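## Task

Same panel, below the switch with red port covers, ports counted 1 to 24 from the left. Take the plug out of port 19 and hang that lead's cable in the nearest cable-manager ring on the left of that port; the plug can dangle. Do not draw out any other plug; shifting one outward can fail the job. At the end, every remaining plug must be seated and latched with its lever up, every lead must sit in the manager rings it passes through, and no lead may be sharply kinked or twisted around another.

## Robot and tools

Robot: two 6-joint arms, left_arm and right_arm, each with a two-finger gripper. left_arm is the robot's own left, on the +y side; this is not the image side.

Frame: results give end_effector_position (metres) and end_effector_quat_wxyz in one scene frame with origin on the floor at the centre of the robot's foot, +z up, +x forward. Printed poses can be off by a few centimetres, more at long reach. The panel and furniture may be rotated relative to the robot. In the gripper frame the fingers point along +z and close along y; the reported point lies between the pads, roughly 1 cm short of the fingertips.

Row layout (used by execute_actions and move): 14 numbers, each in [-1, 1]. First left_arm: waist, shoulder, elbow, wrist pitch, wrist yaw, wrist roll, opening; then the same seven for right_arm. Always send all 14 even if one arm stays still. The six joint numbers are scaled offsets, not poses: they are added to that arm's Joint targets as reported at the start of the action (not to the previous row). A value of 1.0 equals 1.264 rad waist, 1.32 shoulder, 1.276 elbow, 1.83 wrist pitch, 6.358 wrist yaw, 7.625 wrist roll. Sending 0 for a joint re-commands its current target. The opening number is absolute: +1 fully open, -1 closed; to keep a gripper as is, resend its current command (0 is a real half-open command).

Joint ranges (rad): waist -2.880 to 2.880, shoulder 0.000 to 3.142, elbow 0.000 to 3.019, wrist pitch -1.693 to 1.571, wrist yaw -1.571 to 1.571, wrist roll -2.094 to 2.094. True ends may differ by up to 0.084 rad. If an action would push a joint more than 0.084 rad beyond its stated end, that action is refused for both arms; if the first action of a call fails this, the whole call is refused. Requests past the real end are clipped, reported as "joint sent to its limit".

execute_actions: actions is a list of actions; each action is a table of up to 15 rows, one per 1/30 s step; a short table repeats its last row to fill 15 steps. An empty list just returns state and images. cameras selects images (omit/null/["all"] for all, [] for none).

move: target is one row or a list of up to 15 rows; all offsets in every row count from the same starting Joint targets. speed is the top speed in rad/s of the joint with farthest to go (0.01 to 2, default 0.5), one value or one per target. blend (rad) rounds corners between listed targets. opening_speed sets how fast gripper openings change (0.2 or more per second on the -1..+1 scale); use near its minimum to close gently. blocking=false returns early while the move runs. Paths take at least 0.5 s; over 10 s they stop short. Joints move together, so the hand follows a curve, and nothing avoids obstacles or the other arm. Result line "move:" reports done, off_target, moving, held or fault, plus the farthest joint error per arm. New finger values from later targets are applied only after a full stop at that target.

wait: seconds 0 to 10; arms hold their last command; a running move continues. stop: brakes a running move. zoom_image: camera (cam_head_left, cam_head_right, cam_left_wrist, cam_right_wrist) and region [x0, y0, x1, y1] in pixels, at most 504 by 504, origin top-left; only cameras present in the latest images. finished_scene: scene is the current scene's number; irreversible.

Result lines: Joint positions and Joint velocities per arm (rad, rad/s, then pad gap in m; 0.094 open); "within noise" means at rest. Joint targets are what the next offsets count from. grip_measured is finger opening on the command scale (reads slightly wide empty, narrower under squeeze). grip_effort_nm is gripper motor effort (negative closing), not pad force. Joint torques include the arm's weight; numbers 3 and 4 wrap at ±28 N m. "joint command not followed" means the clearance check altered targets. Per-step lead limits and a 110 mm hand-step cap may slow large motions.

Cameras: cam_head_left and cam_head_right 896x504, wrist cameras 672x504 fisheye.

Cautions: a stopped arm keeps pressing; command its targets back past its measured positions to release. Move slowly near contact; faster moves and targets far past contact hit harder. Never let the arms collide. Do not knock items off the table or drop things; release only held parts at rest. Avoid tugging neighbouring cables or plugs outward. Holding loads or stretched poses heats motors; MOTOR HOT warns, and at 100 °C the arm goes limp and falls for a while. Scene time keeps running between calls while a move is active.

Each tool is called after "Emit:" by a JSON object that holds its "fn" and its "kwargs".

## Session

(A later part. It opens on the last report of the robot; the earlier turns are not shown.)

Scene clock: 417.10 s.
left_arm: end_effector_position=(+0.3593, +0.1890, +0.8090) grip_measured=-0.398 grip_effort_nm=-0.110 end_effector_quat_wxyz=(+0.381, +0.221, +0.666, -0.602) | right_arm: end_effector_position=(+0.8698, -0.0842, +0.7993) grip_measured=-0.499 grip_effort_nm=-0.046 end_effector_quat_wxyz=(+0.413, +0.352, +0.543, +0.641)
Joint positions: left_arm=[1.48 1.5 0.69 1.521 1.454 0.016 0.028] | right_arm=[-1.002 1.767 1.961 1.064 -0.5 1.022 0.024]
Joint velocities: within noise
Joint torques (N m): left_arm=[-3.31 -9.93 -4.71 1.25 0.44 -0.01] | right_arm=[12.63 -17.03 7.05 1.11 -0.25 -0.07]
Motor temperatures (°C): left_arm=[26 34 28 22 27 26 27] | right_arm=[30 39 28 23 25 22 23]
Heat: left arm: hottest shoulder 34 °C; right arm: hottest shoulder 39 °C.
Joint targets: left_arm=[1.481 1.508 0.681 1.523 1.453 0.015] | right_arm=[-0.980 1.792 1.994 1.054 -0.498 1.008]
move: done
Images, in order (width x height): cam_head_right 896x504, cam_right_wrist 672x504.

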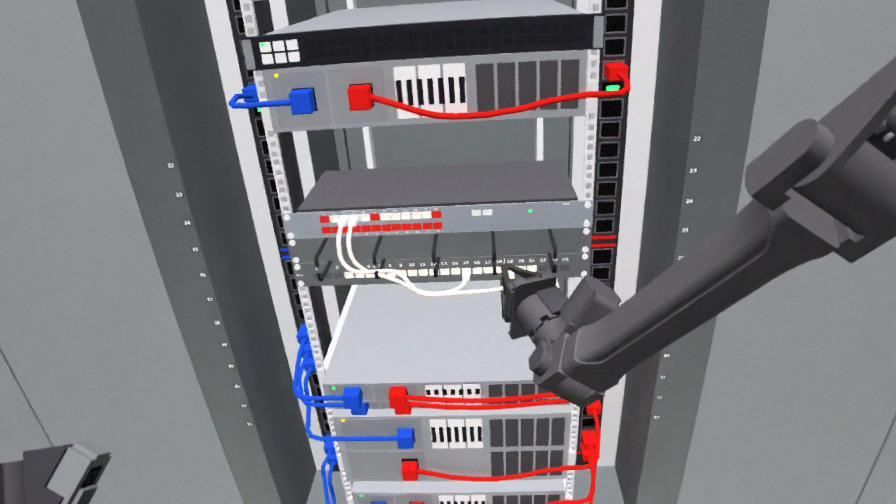

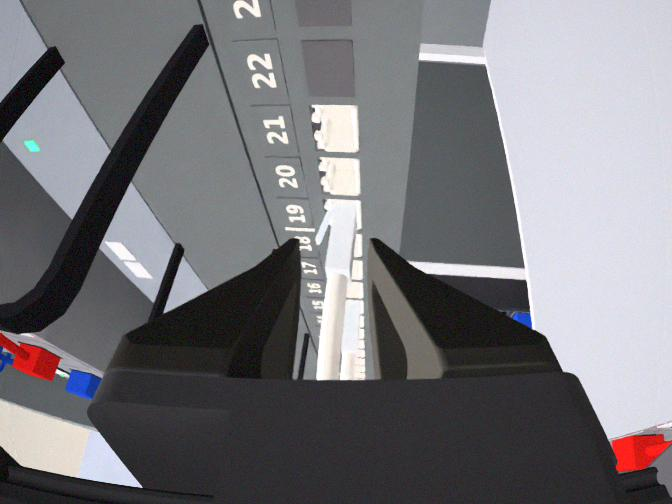

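Emit:
{"fn": "move", "kwargs": {"target": [0,0,0,0,0,0,-0.4,0.0034,0.0042,0.018,-0.009,0,0,-0.5], "speed": 0.1, "cameras": ["cam_head_right","cam_right_wrist"]}}

Emit:
{"fn": "zoom_image", "kwargs": {"camera": "cam_right_wrist", "region": [270, 160, 400, 300]}}

Scene clock: 428.97 s.
left_arm: end_effector_position=(+0.3593, +0.1890, +0.8090) grip_measured=-0.398 grip_effort_nm=-0.115 end_effector_quat_wxyz=(+0.381, +0.221, +0.666, -0.602) | right_arm: end_effector_position=(+0.8748, -0.0825, +0.8008) grip_measured=-0.499 grip_effort_nm=-0.046 end_effector_quat_wxyz=(+0.413, +0.353, +0.542, +0.642)
Joint positions: left_arm=[1.48 1.5 0.69 1.521 1.454 0.016 0.028] | right_arm=[-0.998 1.773 1.982 1.048 -0.5 1.021 0.024]
Joint velocities: within noise
Joint torques (N m): left_arm=[-3.37 -9.88 -4.66 1.28 0.45 -0.01] | right_arm=[12.75 -17.03 7.3 0.96 -0.23 -0.06]
Motor temperatures (°C): left_arm=[26 34 29 22 27 26 27] | right_arm=[30 40 28 23 25 22 23]
Heat: left arm: hottest shoulder 34 °C; right arm: hottest shoulder 40 °C.
Joint targets: left_arm=[1.481 1.508 0.681 1.523 1.453 0.015] | right_arm=[-0.975 1.798 2.016 1.037 -0.498 1.008]
move: done
Images, in order (width x height): cam_head_right 896x504, cam_right_wrist 672x504.

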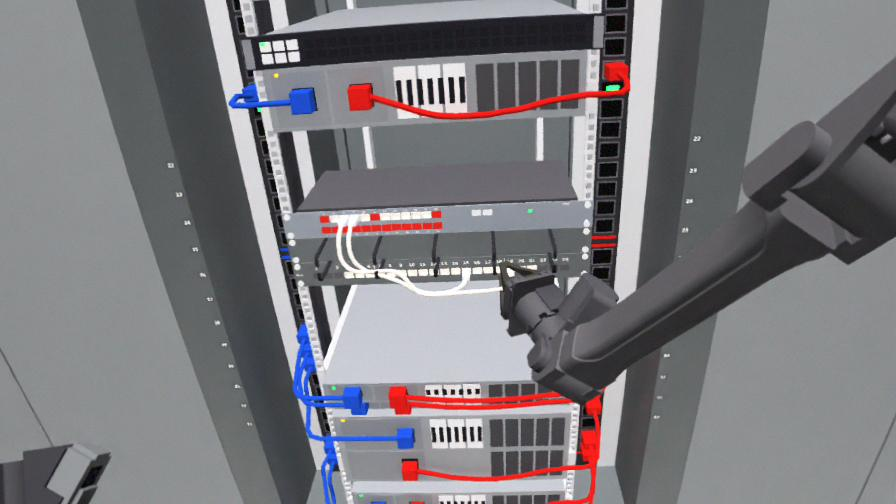

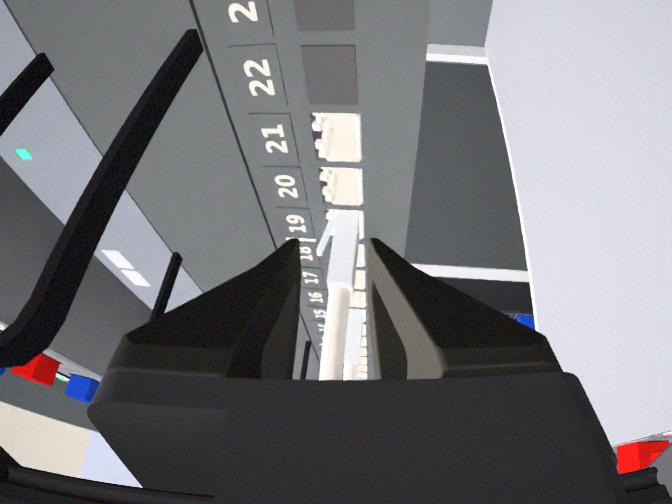

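Scaled by 3.600 from the camera's 672x504 image, which has a finer 960x720 frame.

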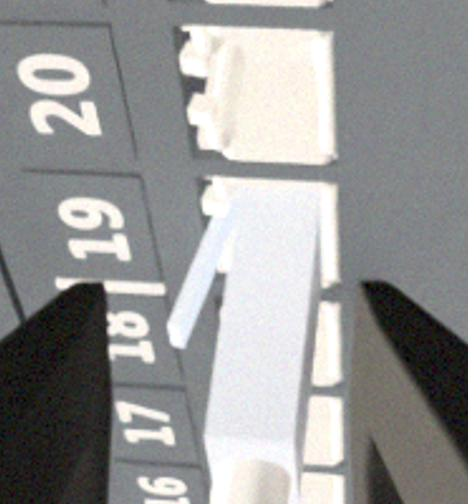

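Emit:
{"fn": "move", "kwargs": {"target": [0,0,0,0,0,0,-0.4,0,0.0045,0.003,0,0,0,-0.5], "speed": 0.1, "cameras": ["cam_right_wrist"]}}

Emit:
{"fn": "zoom_image", "kwargs": {"camera": "cam_right_wrist", "region": [270, 160, 400, 300]}}

Scene clock: 436.73 s.
left_arm: end_effector_position=(+0.3593, +0.1890, +0.8090) grip_measured=-0.398 grip_effort_nm=-0.115 end_effector_quat_wxyz=(+0.381, +0.221, +0.666, -0.602) | right_arm: end_effector_position=(+0.8736, -0.0806, +0.7980) grip_measured=-0.499 grip_effort_nm=-0.042 end_effector_quat_wxyz=(+0.412, +0.353, +0.542, +0.642)
Joint positions: left_arm=[1.48 1.5 0.69 1.521 1.454 0.016 0.028] | right_arm=[-0.998 1.78 1.986 1.048 -0.5 1.021 0.024]
Joint velocities: within noise
Joint torques (N m): left_arm=[-3.55 -9.76 -4.7 1.26 0.43 -0.01] | right_arm=[13.04 -17.14 7.2 1.02 -0.26 -0.05]
Motor temperatures (°C): left_arm=[26 34 29 22 27 26 27] | right_arm=[30 40 29 23 25 22 23]
Heat: left arm: hottest shoulder 34 °C; right arm: hottest shoulder 40 °C.
Joint targets: left_arm=[1.481 1.508 0.681 1.523 1.453 0.015] | right_arm=[-0.975 1.804 2.020 1.037 -0.498 1.008]
move: done
Images, in order (width x height): cam_right_wrist 672x504.

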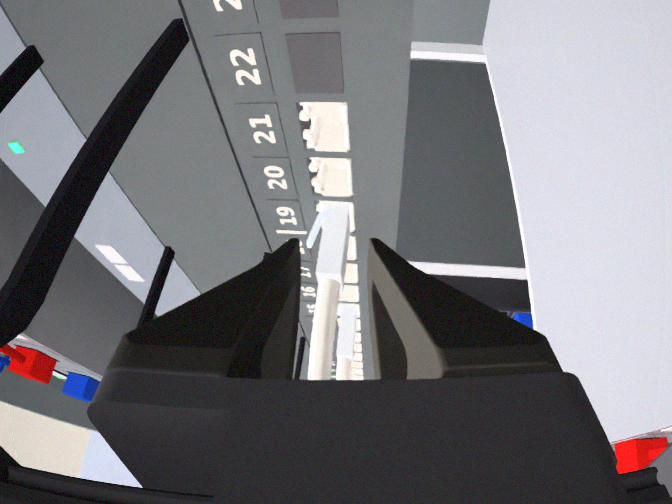

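Scaled by 3.600 from the camera's 672x504 image, which has a finer 960x720 frame.

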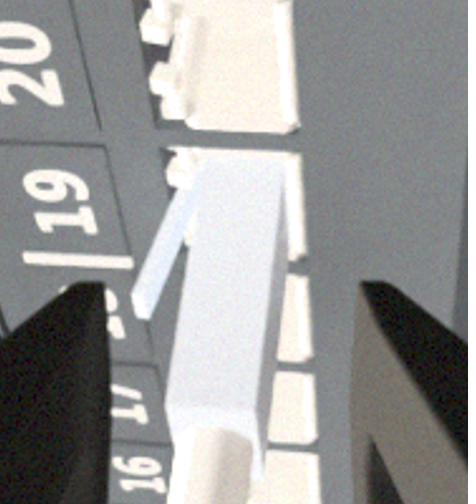

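Emit:
{"fn": "move", "kwargs": {"target": [0,0,0,0,0,0,-0.4,0,0.0012,0.0095,-0.0055,0,0,-0.5], "speed": 0.1, "cameras": ["cam_right_wrist"]}}

Emit:
{"fn": "zoom_image", "kwargs": {"camera": "cam_right_wrist", "region": [270, 160, 400, 300]}}

Scene clock: 446.57 s.
left_arm: end_effector_position=(+0.3593, +0.1890, +0.8090) grip_measured=-0.398 grip_effort_nm=-0.110 end_effector_quat_wxyz=(+0.381, +0.221, +0.666, -0.602) | right_arm: end_effector_position=(+0.8752, -0.0801, +0.7971) grip_measured=-0.499 grip_effort_nm=-0.042 end_effector_quat_wxyz=(+0.410, +0.354, +0.543, +0.642)
Joint positions: left_arm=[1.48 1.5 0.69 1.521 1.454 0.016 0.028] | right_arm=[-0.998 1.782 1.994 1.038 -0.5 1.021 0.024]
Joint velocities: within noise
Joint torques (N m): left_arm=[-3.37 -9.7 -4.66 1.26 0.44 -0.01] | right_arm=[12.81 -17.2 7.65 1.06 -0.25 -0.08]
Motor temperatures (°C): left_arm=[26 34 29 22 27 26 27] | right_arm=[30 39 29 23 25 22 23]
Heat: left arm: hottest shoulder 34 °C; right arm: hottest shoulder 39 °C.
Joint targets: left_arm=[1.481 1.508 0.681 1.523 1.453 0.015] | right_arm=[-0.975 1.805 2.032 1.027 -0.498 1.008]
move: off_target (right_arm); right_arm: the elbow is farthest, 0.038 rad from its target
Images, in order (width x height): cam_right_wrist 672x504.

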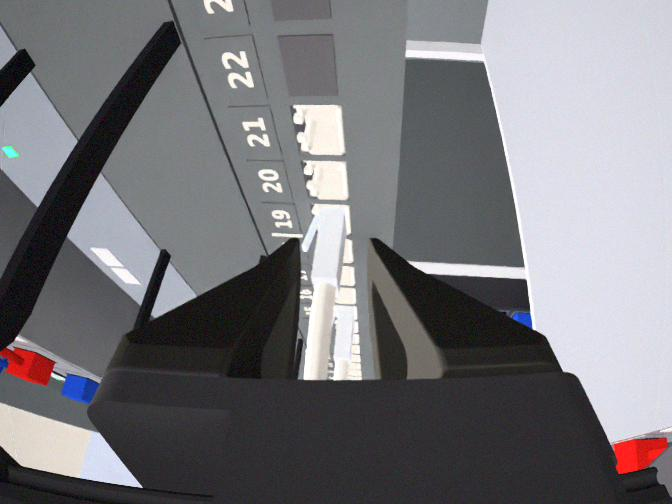

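Scaled by 3.600 from the camera's 672x504 image, which has a finer 960x720 frame.

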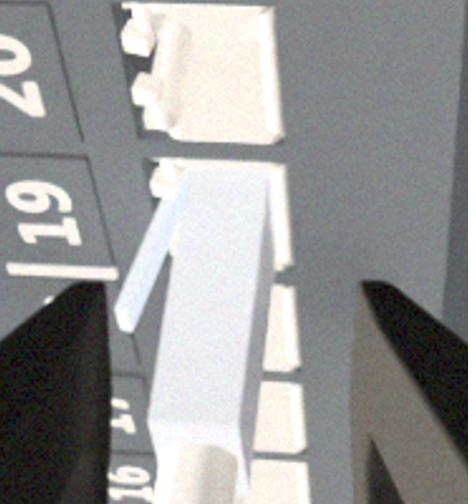

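Emit:
{"fn": "move", "kwargs": {"target": [0,0,0,0,0,0,-0.4,0,0,0,0,0,0,-0.93], "opening_speed": 0.2, "cameras": ["cam_right_wrist"]}}

Emit:
{"fn": "zoom_image", "kwargs": {"camera": "cam_right_wrist", "region": [270, 160, 400, 300]}}

Scene clock: 459.57 s.
left_arm: end_effector_position=(+0.3593, +0.1890, +0.8090) grip_measured=-0.398 grip_effort_nm=-0.115 end_effector_quat_wxyz=(+0.381, +0.221, +0.666, -0.602) | right_arm: end_effector_position=(+0.8758, -0.0791, +0.7976) grip_measured=-0.856 grip_effort_nm=-0.989 end_effector_quat_wxyz=(+0.413, +0.352, +0.545, +0.640)
Joint positions: left_arm=[1.48 1.5 0.69 1.521 1.454 0.016 0.028] | right_arm=[-0.996 1.783 1.997 1.036 -0.499 1.011 0.007]
Joint velocities: within noise
Joint torques (N m): left_arm=[-3.31 -9.82 -4.68 1.28 0.45 -0.02] | right_arm=[12.98 -17.32 7.43 1.11 -0.32 0.05]
Motor temperatures (°C): left_arm=[26 34 29 22 27 26 27] | right_arm=[30 40 29 23 25 22 23]
Heat: left arm: hottest shoulder 34 °C; right arm: hottest shoulder 40 °C.
Joint targets: left_arm=[1.481 1.508 0.681 1.523 1.453 0.015] | right_arm=[-0.975 1.805 2.032 1.027 -0.498 1.008]
move: done
Images, in order (width x height): cam_right_wrist 672x504.

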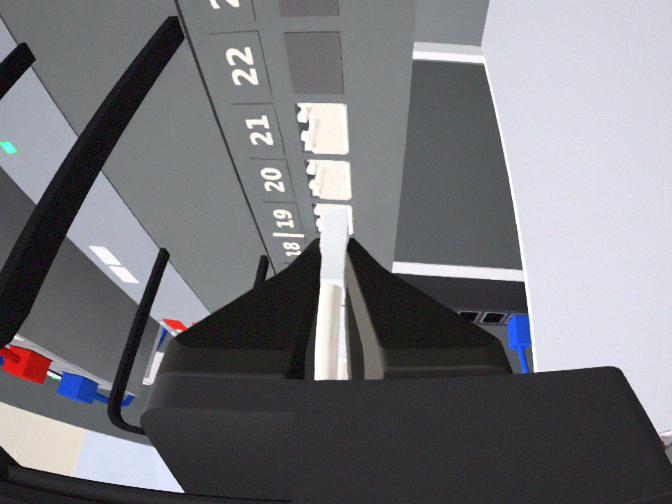

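Scaled by 3.600 from the camera's 672x504 image, which has a finer 960x720 frame.

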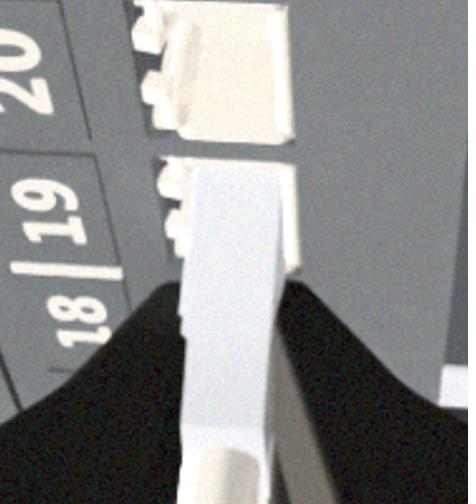

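Emit:
{"fn": "move", "kwargs": {"target": [0,0,0,0,0,0,-0.4,0,-0.0591,-0.134,0.0623,0,0,-0.93], "speed": 0.12}}

Emit:
{"fn": "zoom_image", "kwargs": {"camera": "cam_right_wrist", "region": [200, 120, 440, 380]}}

Emit:
{"fn": "zoom_image", "kwargs": {"camera": "cam_head_left", "region": [500, 230, 660, 340]}}

Scene clock: 488.57 s.
left_arm: end_effector_position=(+0.3593, +0.1890, +0.8090) grip_measured=-0.398 grip_effort_nm=-0.115 end_effector_quat_wxyz=(+0.381, +0.221, +0.666, -0.602) | right_arm: end_effector_position=(+0.8444, -0.0732, +0.7975) grip_measured=-0.866 grip_effort_nm=-0.999 end_effector_quat_wxyz=(+0.409, +0.355, +0.544, +0.640)
Joint positions: left_arm=[1.48 1.5 0.69 1.521 1.454 0.016 0.028] | right_arm=[-0.989 1.752 1.871 1.124 -0.494 1.011 0.006]
Joint velocities: within noise
Joint torques (N m): left_arm=[-3.49 -9.99 -4.68 1.32 0.44 -0.02] | right_arm=[12.28 -20.42 2.97 2.17 -0.5 0.07]
Motor temperatures (°C): left_arm=[26 34 29 22 27 26 27] | right_arm=[30 39 28 23 25 21 24]
Heat: left arm: hottest shoulder 34 °C; right arm: hottest shoulder 39 °C.
Joint targets: left_arm=[1.481 1.508 0.681 1.523 1.453 0.015] | right_arm=[-0.975 1.728 1.861 1.141 -0.498 1.008]
move: done

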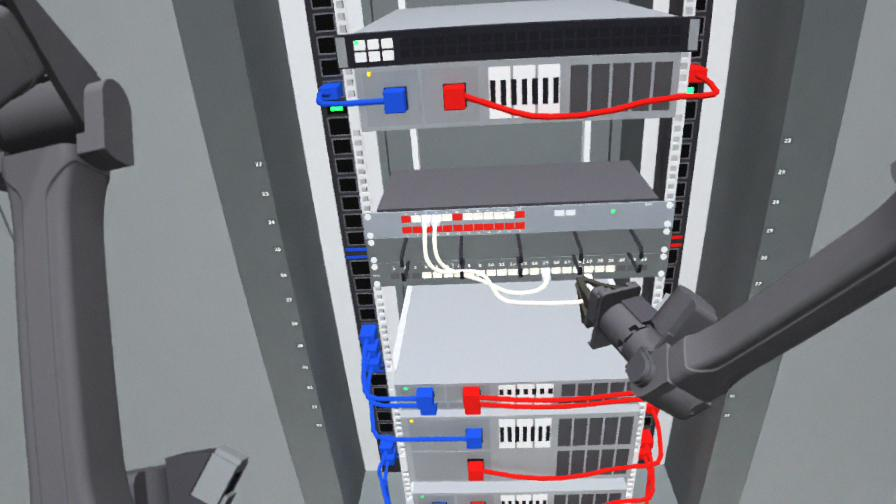

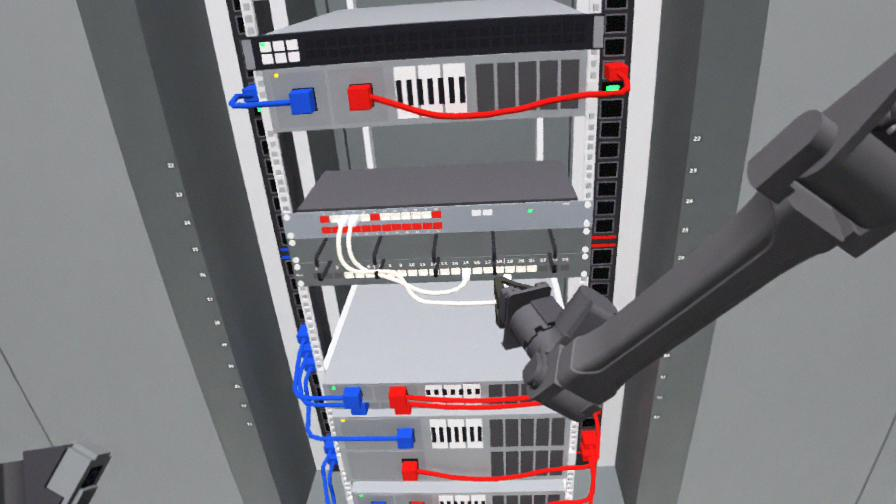

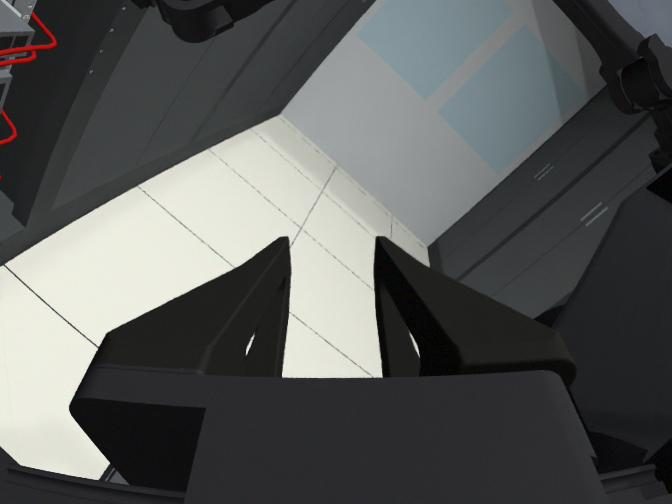

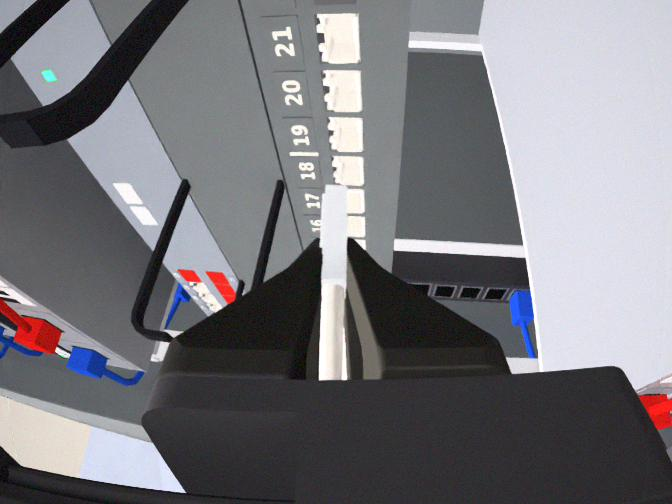

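Scaled by 1.938 from the camera's 672x504 image, which has a finer 960x720 frame.

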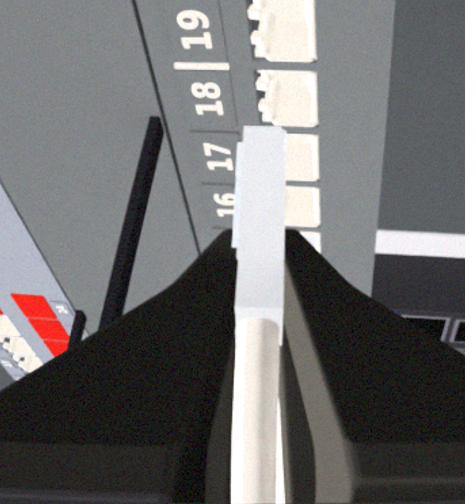

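Scaled by 3.150 from the camera's 896x504 image, which has a finer 1280x720 frame.

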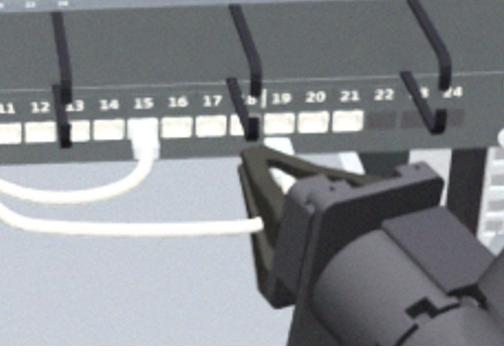

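Emit:
{"fn": "zoom_image", "kwargs": {"camera": "cam_head_left", "region": [460, 250, 600, 320]}}

Emit:
{"fn": "zoom_image", "kwargs": {"camera": "cam_head_right", "region": [375, 250, 515, 320]}}

Scaled by 3.600 from the camera's 896x504 image, which has a finer 1280x720 frame.

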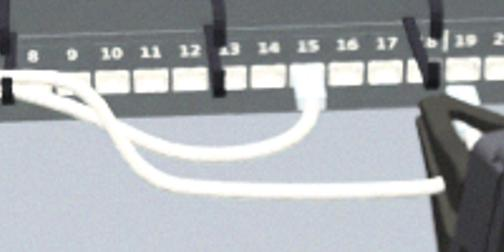

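Scaled by 3.600 from the camera's 896x504 image, which has a finer 1280x720 frame.

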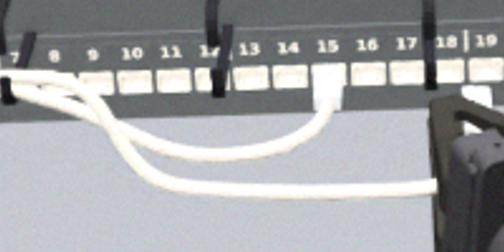

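Emit:
{"fn": "move", "kwargs": {"target": [0,0,0,0,0,0,-0.4,-0.0372,-0.022,-0.098,0.059,-0.0028,0,-0.93], "speed": 0.15, "cameras": ["cam_head_left","cam_head_right"]}}

Emit:
{"fn": "zoom_image", "kwargs": {"camera": "cam_head_left", "region": [460, 250, 620, 340]}}

Emit:
{"fn": "zoom_image", "kwargs": {"camera": "cam_head_right", "region": [375, 250, 535, 340]}}

Scene clock: 576.50 s.
left_arm: end_effector_position=(+0.3593, +0.1890, +0.8090) grip_measured=-0.398 grip_effort_nm=-0.110 end_effector_quat_wxyz=(+0.381, +0.221, +0.666, -0.602) | right_arm: end_effector_position=(+0.8080, -0.0756, +0.7957) grip_measured=-0.866 grip_effort_nm=-0.999 end_effector_quat_wxyz=(+0.412, +0.346, +0.547, +0.642)
Joint positions: left_arm=[1.48 1.5 0.69 1.521 1.454 0.016 0.028] | right_arm=[-1.002 1.726 1.745 1.23 -0.512 1.011 0.006]
Joint velocities: within noise
Joint torques (N m): left_arm=[-3.19 -9.93 -4.68 1.29 0.44 0] | right_arm=[9.11 -19.55 2.28 2.36 -0.47 0.06]
Motor temperatures (°C): left_arm=[26 34 29 22 27 26 27] | right_arm=[30 40 26 23 26 21 26]
Heat: left arm: hottest shoulder 34 °C; right arm: hottest shoulder 40 °C.
Joint targets: left_arm=[1.481 1.508 0.681 1.523 1.453 0.015] | right_arm=[-1.022 1.698 1.736 1.249 -0.515 1.008]
move: done
Images, in order (width x height): cam_head_left 896x504, cam_head_right 896x504.

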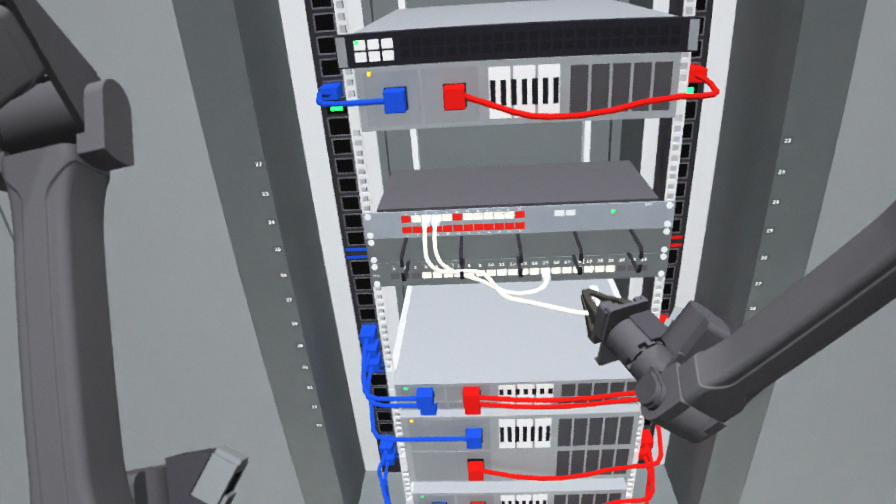

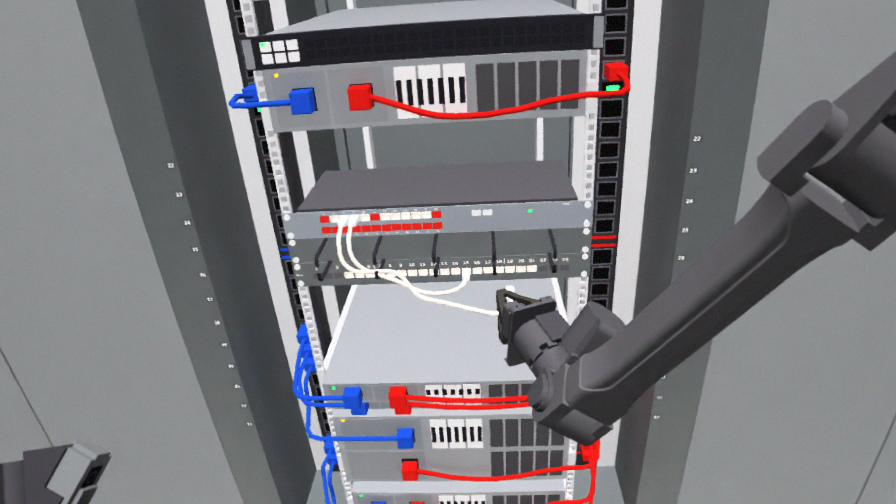

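Scaled by 3.150 from the camera's 896x504 image, which has a finer 1280x720 frame.

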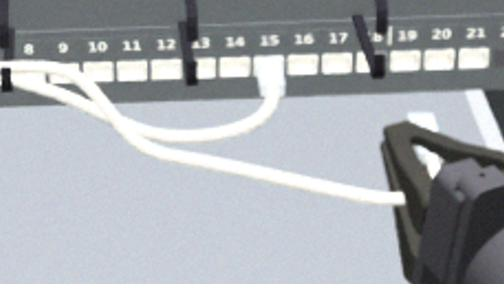

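Scaled by 3.150 from the camera's 896x504 image, which has a finer 1280x720 frame.

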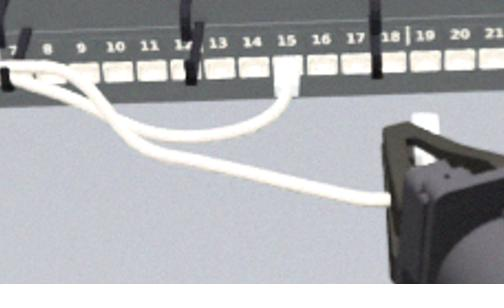

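Emit:
{"fn": "move", "kwargs": {"target": [-0.4209,0.2273,0.6826,-0.0596,-0.1667,-0.1276,-0.5,0,0,0,0,0,0,-0.93], "speed": 0.6}}

Emit:
{"fn": "zoom_image", "kwargs": {"camera": "cam_left_wrist", "region": [200, 60, 500, 360]}}

Scene clock: 608.03 s.
left_arm: end_effector_position=(+0.7176, +0.0400, +0.7711) grip_measured=-0.498 grip_effort_nm=-0.115 end_effector_quat_wxyz=(+0.415, -0.382, +0.560, -0.607) | right_arm: end_effector_position=(+0.8083, -0.0759, +0.7963) grip_measured=-0.866 grip_effort_nm=-0.999 end_effector_quat_wxyz=(+0.412, +0.345, +0.547, +0.642)
Joint positions: left_arm=[0.956 1.773 1.541 1.423 0.398 -0.944 0.024] | right_arm=[-1.002 1.725 1.745 1.231 -0.513 1.011 0.006]
Joint velocities: within noise
Joint torques (N m): left_arm=[-13.33 -11.22 2.15 1.16 0.27 -0.08] | right_arm=[9.17 -19.78 2.36 2.24 -0.47 0.05]
Motor temperatures (°C): left_arm=[26 34 29 22 27 26 27] | right_arm=[30 43 25 23 26 21 26]
Heat: left arm: hottest shoulder 34 °C; right arm: hottest shoulder 43 °C.
Joint targets: left_arm=[0.949 1.808 1.552 1.414 0.393 -0.958] | right_arm=[-1.022 1.698 1.736 1.249 -0.516 1.008]
move: done

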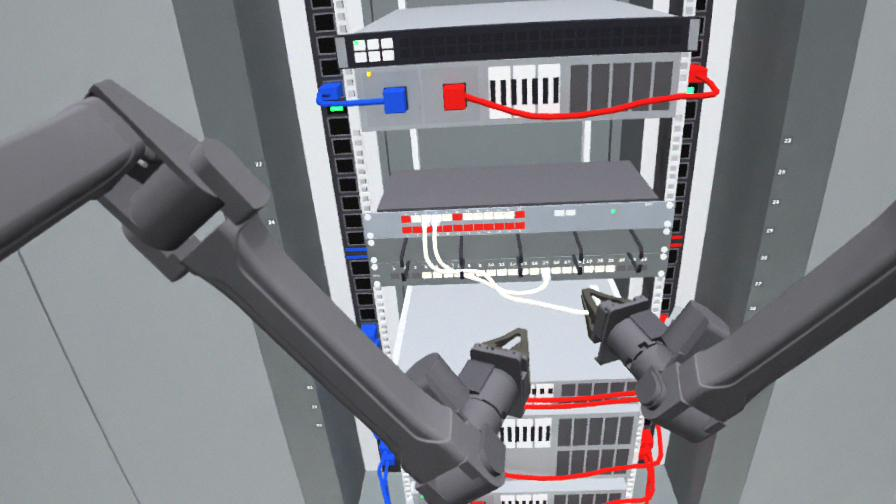

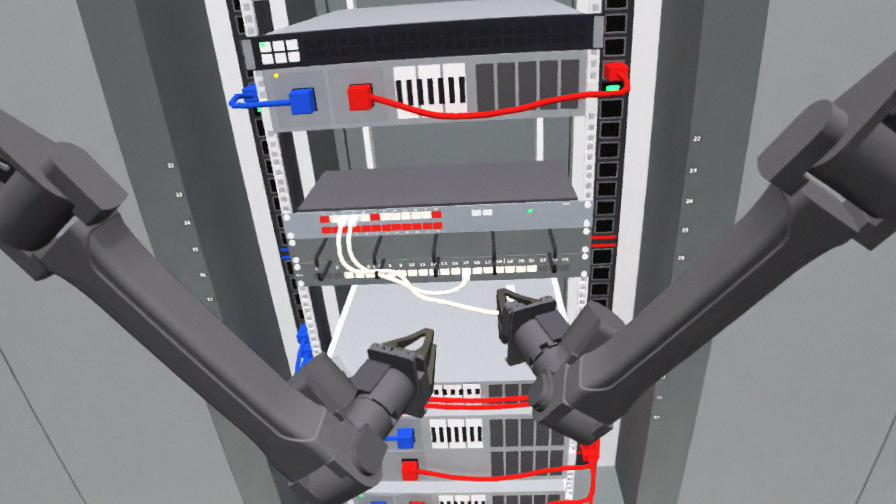

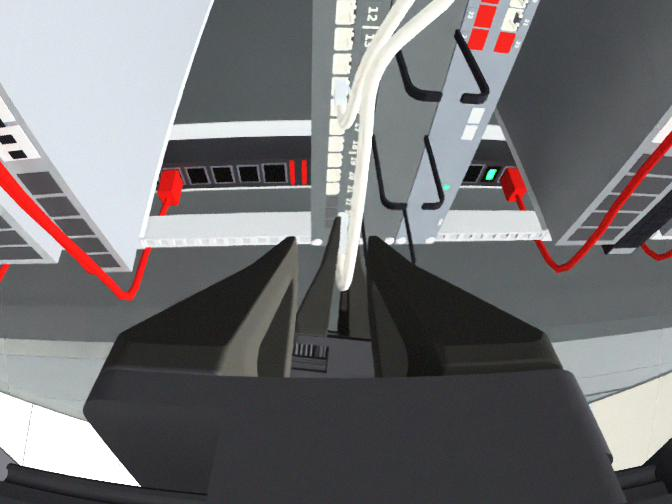

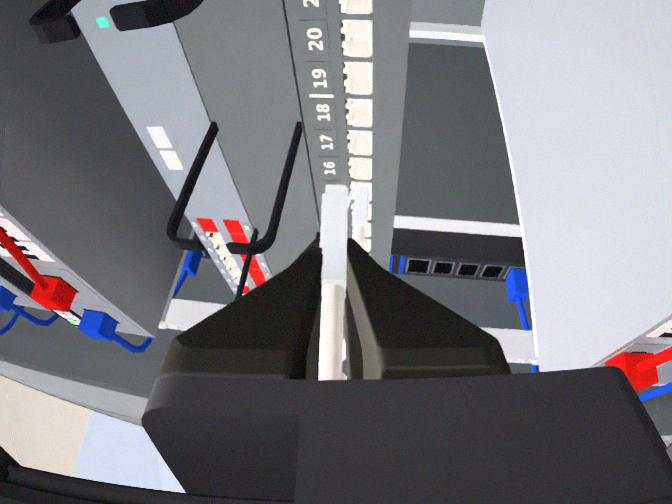

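Scaled by 1.680 from the camera's 672x504 image, which has a finer 960x720 frame.

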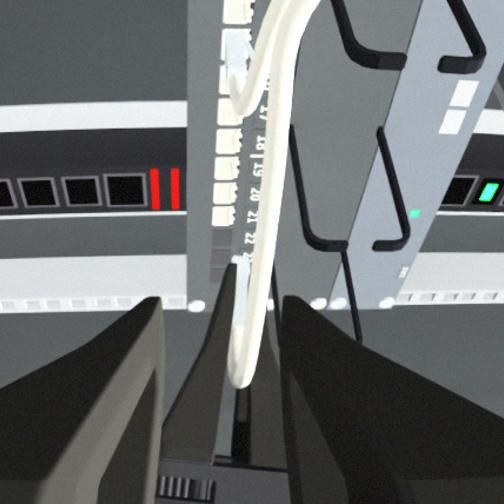

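Emit:
{"fn": "move", "kwargs": {"target": [-0.0356,-0.0553,0.0188,-0.0339,-0.0020,0.0076,-0.5,0,0,0,0,0,0,-0.93], "speed": 0.2, "cameras": ["cam_left_wrist","cam_head_left"]}}

Emit:
{"fn": "zoom_image", "kwargs": {"camera": "cam_left_wrist", "region": [230, 100, 430, 320]}}

Scene clock: 670.67 s.
left_arm: end_effector_position=(+0.7423, +0.0305, +0.7958) grip_measured=-0.498 grip_effort_nm=-0.120 end_effector_quat_wxyz=(+0.417, -0.383, +0.555, -0.610) | right_arm: end_effector_position=(+0.8083, -0.0759, +0.7963) grip_measured=-0.866 grip_effort_nm=-1.004 end_effector_quat_wxyz=(+0.412, +0.345, +0.547, +0.642)
Joint positions: left_arm=[0.915 1.74 1.566 1.361 0.385 -0.912 0.024] | right_arm=[-1.002 1.725 1.745 1.231 -0.513 1.011 0.006]
Joint velocities: within noise
Joint torques (N m): left_arm=[-13.92 -14.39 2.5 1.17 0.28 0.15] | right_arm=[9.11 -19.66 2.28 2.15 -0.43 0.06]
Motor temperatures (°C): left_arm=[28 37 26 22 26 26 27] | right_arm=[29 45 25 23 26 21 27]
Heat: left arm: hottest shoulder 37 °C; right arm: hottest shoulder 45 °C.
Joint targets: left_arm=[0.904 1.735 1.576 1.352 0.380 -0.900] | right_arm=[-1.022 1.698 1.736 1.249 -0.516 1.008]
move: done
Images, in order (width x height): cam_head_left 896x504, cam_left_wrist 672x504.

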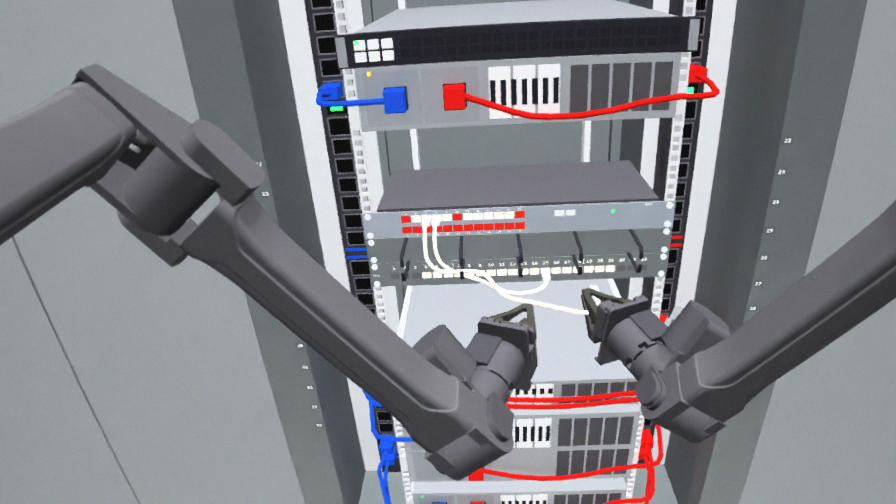

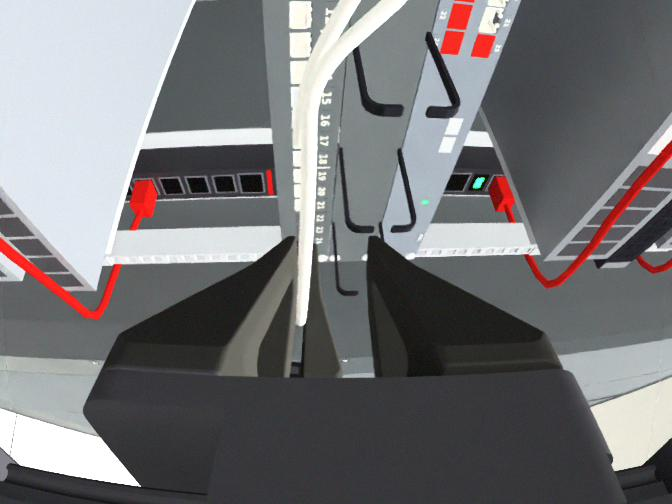

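Scaled by 2.291 from the camera's 672x504 image, which has a finer 960x720 frame.

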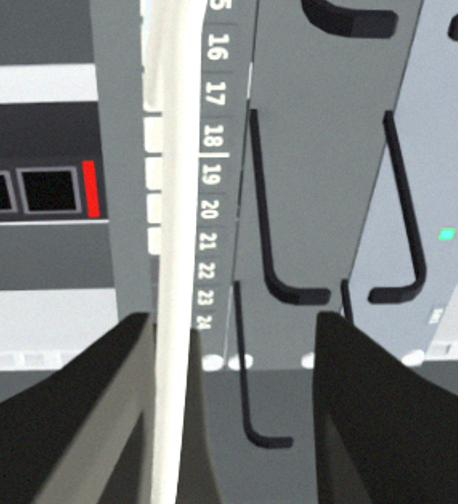

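Emit:
{"fn": "move", "kwargs": {"target": [[-0.0052,0.0166,0.0056,-0.0055,-0.0004,0.0008,-0.5,0,0,0,0,0,0,-0.93],[-0.0261,0.0553,0.1113,-0.0754,-0.0020,0.0042,-0.5,0,0,0,0,0,0,-0.93]], "blend": [0.01,0], "speed": 0.15, "cameras": ["cam_left_wrist","cam_head_left"]}}

Emit:
{"fn": "zoom_image", "kwargs": {"camera": "cam_left_wrist", "region": [230, 140, 450, 380]}}

Emit:
{"fn": "zoom_image", "kwargs": {"camera": "cam_head_left", "region": [480, 250, 640, 350]}}

Scene clock: 720.40 s.
left_arm: end_effector_position=(+0.7789, +0.0099, +0.7930) grip_measured=-0.498 grip_effort_nm=-0.110 end_effector_quat_wxyz=(+0.407, -0.384, +0.563, -0.608) | right_arm: end_effector_position=(+0.8083, -0.0759, +0.7963) grip_measured=-0.866 grip_effort_nm=-1.004 end_effector_quat_wxyz=(+0.412, +0.345, +0.547, +0.642)
Joint positions: left_arm=[0.887 1.773 1.701 1.223 0.372 -0.88 0.024] | right_arm=[-1.002 1.725 1.745 1.231 -0.513 1.011 0.006]
Joint velocities: within noise
Joint torques (N m): left_arm=[-15.21 -11.99 3.73 1.16 0.3 0.11] | right_arm=[9.17 -19.66 2.37 2.26 -0.46 0.07]
Motor temperatures (°C): left_arm=[28 39 26 22 26 26 27] | right_arm=[29 45 25 23 26 21 27]
Heat: left arm: hottest shoulder 39 °C; right arm: hottest shoulder 45 °C.
Joint targets: left_arm=[0.870 1.808 1.718 1.214 0.368 -0.868] | right_arm=[-1.022 1.698 1.736 1.249 -0.516 1.008]
move: done
Images, in order (width x height): cam_head_left 896x504, cam_left_wrist 672x504.

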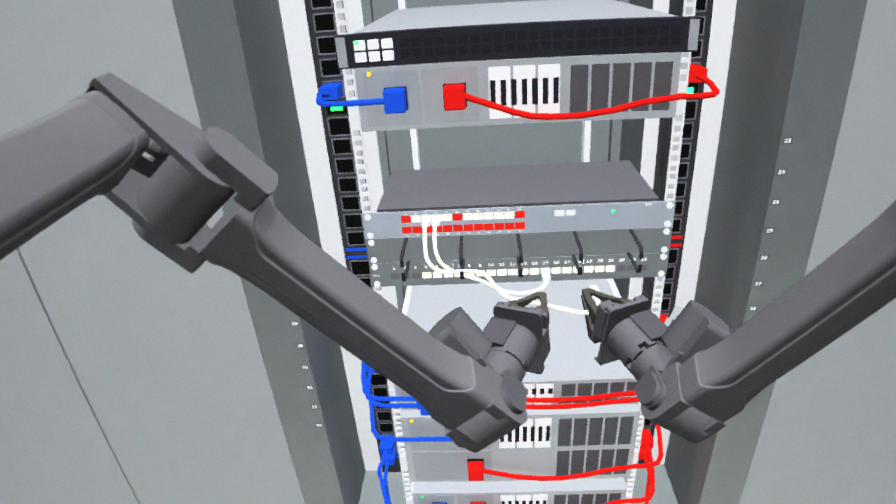

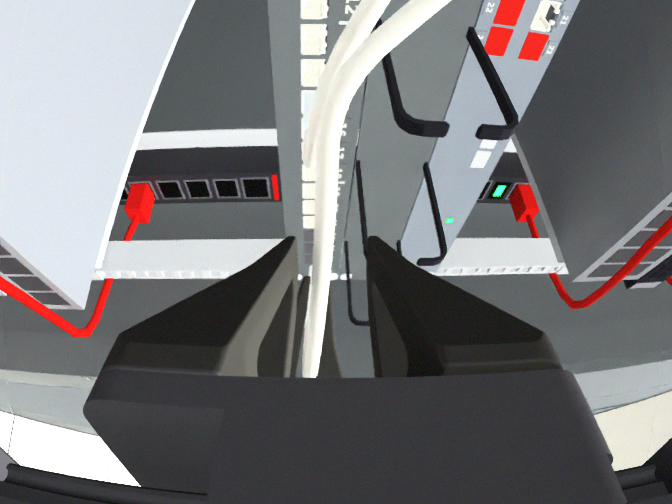

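Scaled by 2.100 from the camera's 672x504 image, which has a finer 960x720 frame.

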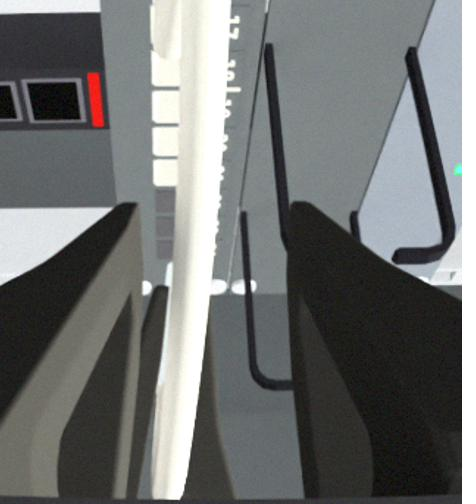

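Scaled by 3.150 from the camera's 896x504 image, which has a finer 1280x720 frame.

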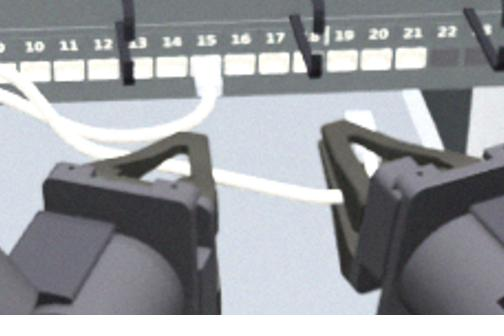

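Emit:
{"fn": "move", "kwargs": {"target": [0,0,0,0,0,0,-0.95,0,0,0,0,0,0,-0.93], "opening_speed": 0.25, "cameras": ["cam_left_wrist"]}}

Emit:
{"fn": "zoom_image", "kwargs": {"camera": "cam_left_wrist", "region": [230, 140, 450, 380]}}

Scene clock: 729.43 s.
left_arm: end_effector_position=(+0.7788, +0.0096, +0.7923) grip_measured=-0.909 grip_effort_nm=-1.023 end_effector_quat_wxyz=(+0.407, -0.384, +0.564, -0.607) | right_arm: end_effector_position=(+0.8088, -0.0763, +0.7971) grip_measured=-0.866 grip_effort_nm=-0.999 end_effector_quat_wxyz=(+0.413, +0.345, +0.546, +0.642)
Joint positions: left_arm=[0.887 1.774 1.701 1.221 0.372 -0.878 0.004] | right_arm=[-1.002 1.724 1.745 1.231 -0.514 1.011 0.006]
Joint velocities: within noise
Joint torques (N m): left_arm=[-15.27 -12.16 3.71 1.17 0.33 0.12] | right_arm=[9.29 -19.66 2.29 2.3 -0.43 0.06]
Motor temperatures (°C): left_arm=[28 39 26 22 26 26 27] | right_arm=[29 45 25 23 26 21 27]
Heat: left arm: hottest shoulder 39 °C; right arm: hottest shoulder 45 °C.
Joint targets: left_arm=[0.870 1.808 1.718 1.213 0.368 -0.868] | right_arm=[-1.022 1.698 1.736 1.249 -0.515 1.008]
move: done
Images, in order (width x height): cam_left_wrist 672x504.

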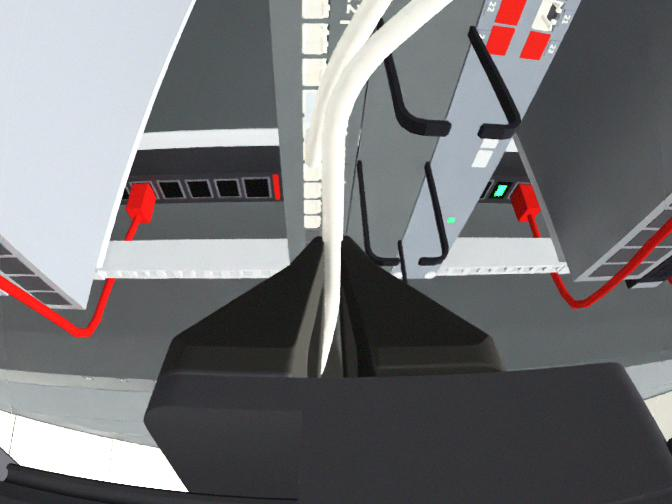

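Scaled by 2.100 from the camera's 672x504 image, which has a finer 960x720 frame.

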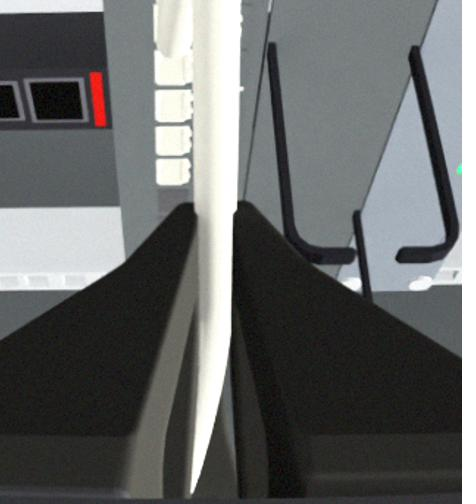

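Emit:
{"fn": "move", "kwargs": {"target": [0,0,0,0,0,0,-0.95,-0.0225,-0.011,-0.0184,0.0134,-0.0013,0,-0.93], "speed": 0.1, "cameras": ["cam_left_wrist","cam_right_wrist"]}}

Emit:
{"fn": "zoom_image", "kwargs": {"camera": "cam_right_wrist", "region": [230, 140, 450, 400]}}

Scene clock: 768.77 s.
left_arm: end_effector_position=(+0.7764, +0.0055, +0.7912) grip_measured=-0.911 grip_effort_nm=-1.062 end_effector_quat_wxyz=(+0.405, -0.384, +0.565, -0.608) | right_arm: end_effector_position=(+0.8024, -0.0832, +0.7952) grip_measured=-0.866 grip_effort_nm=-0.999 end_effector_quat_wxyz=(+0.416, +0.338, +0.550, +0.641)
Joint positions: left_arm=[0.883 1.779 1.701 1.219 0.371 -0.876 0.004] | right_arm=[-1.017 1.715 1.721 1.252 -0.526 1.011 0.006]
Joint velocities: within noise
Joint torques (N m): left_arm=[-15.03 -12.4 3.67 1.25 0.34 0.1] | right_arm=[7.82 -19.84 2.33 2.39 -0.27 0.07]
Motor temperatures (°C): left_arm=[29 38 27 22 26 26 29] | right_arm=[29 41 25 23 26 21 27]
Heat: left arm: hottest shoulder 38 °C; right arm: hottest shoulder 41 °C.
Joint targets: left_arm=[0.871 1.808 1.718 1.214 0.367 -0.867] | right_arm=[-1.051 1.684 1.713 1.273 -0.524 1.008]
move: done
Images, in order (width x height): cam_left_wrist 672x504, cam_right_wrist 672x504.

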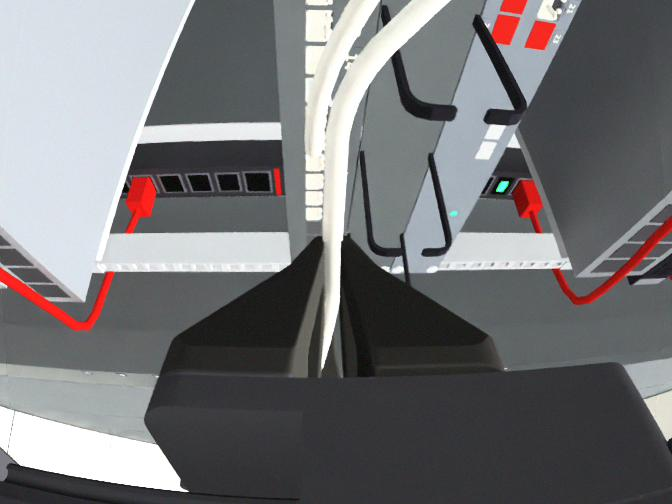

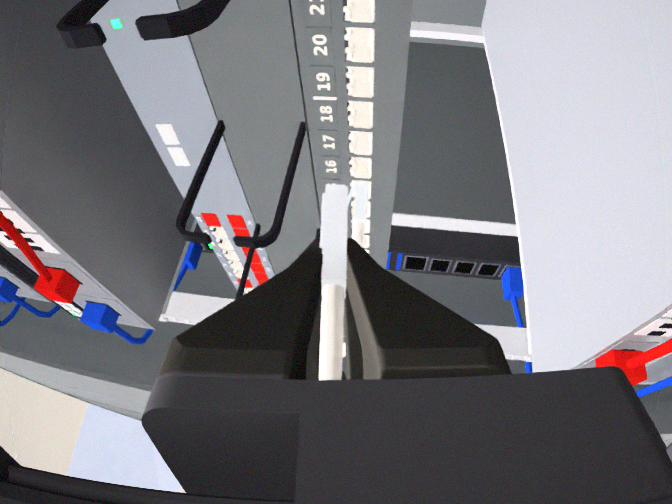

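Scaled by 1.938 from the camera's 672x504 image, which has a finer 960x720 frame.

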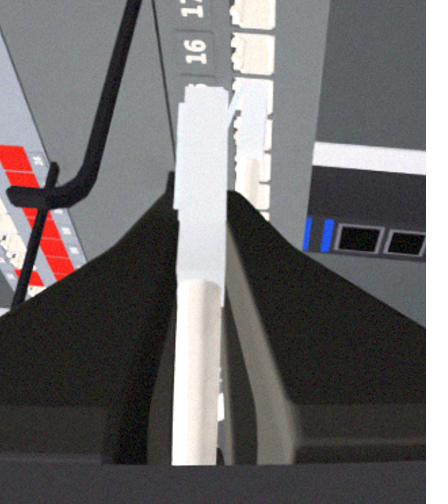

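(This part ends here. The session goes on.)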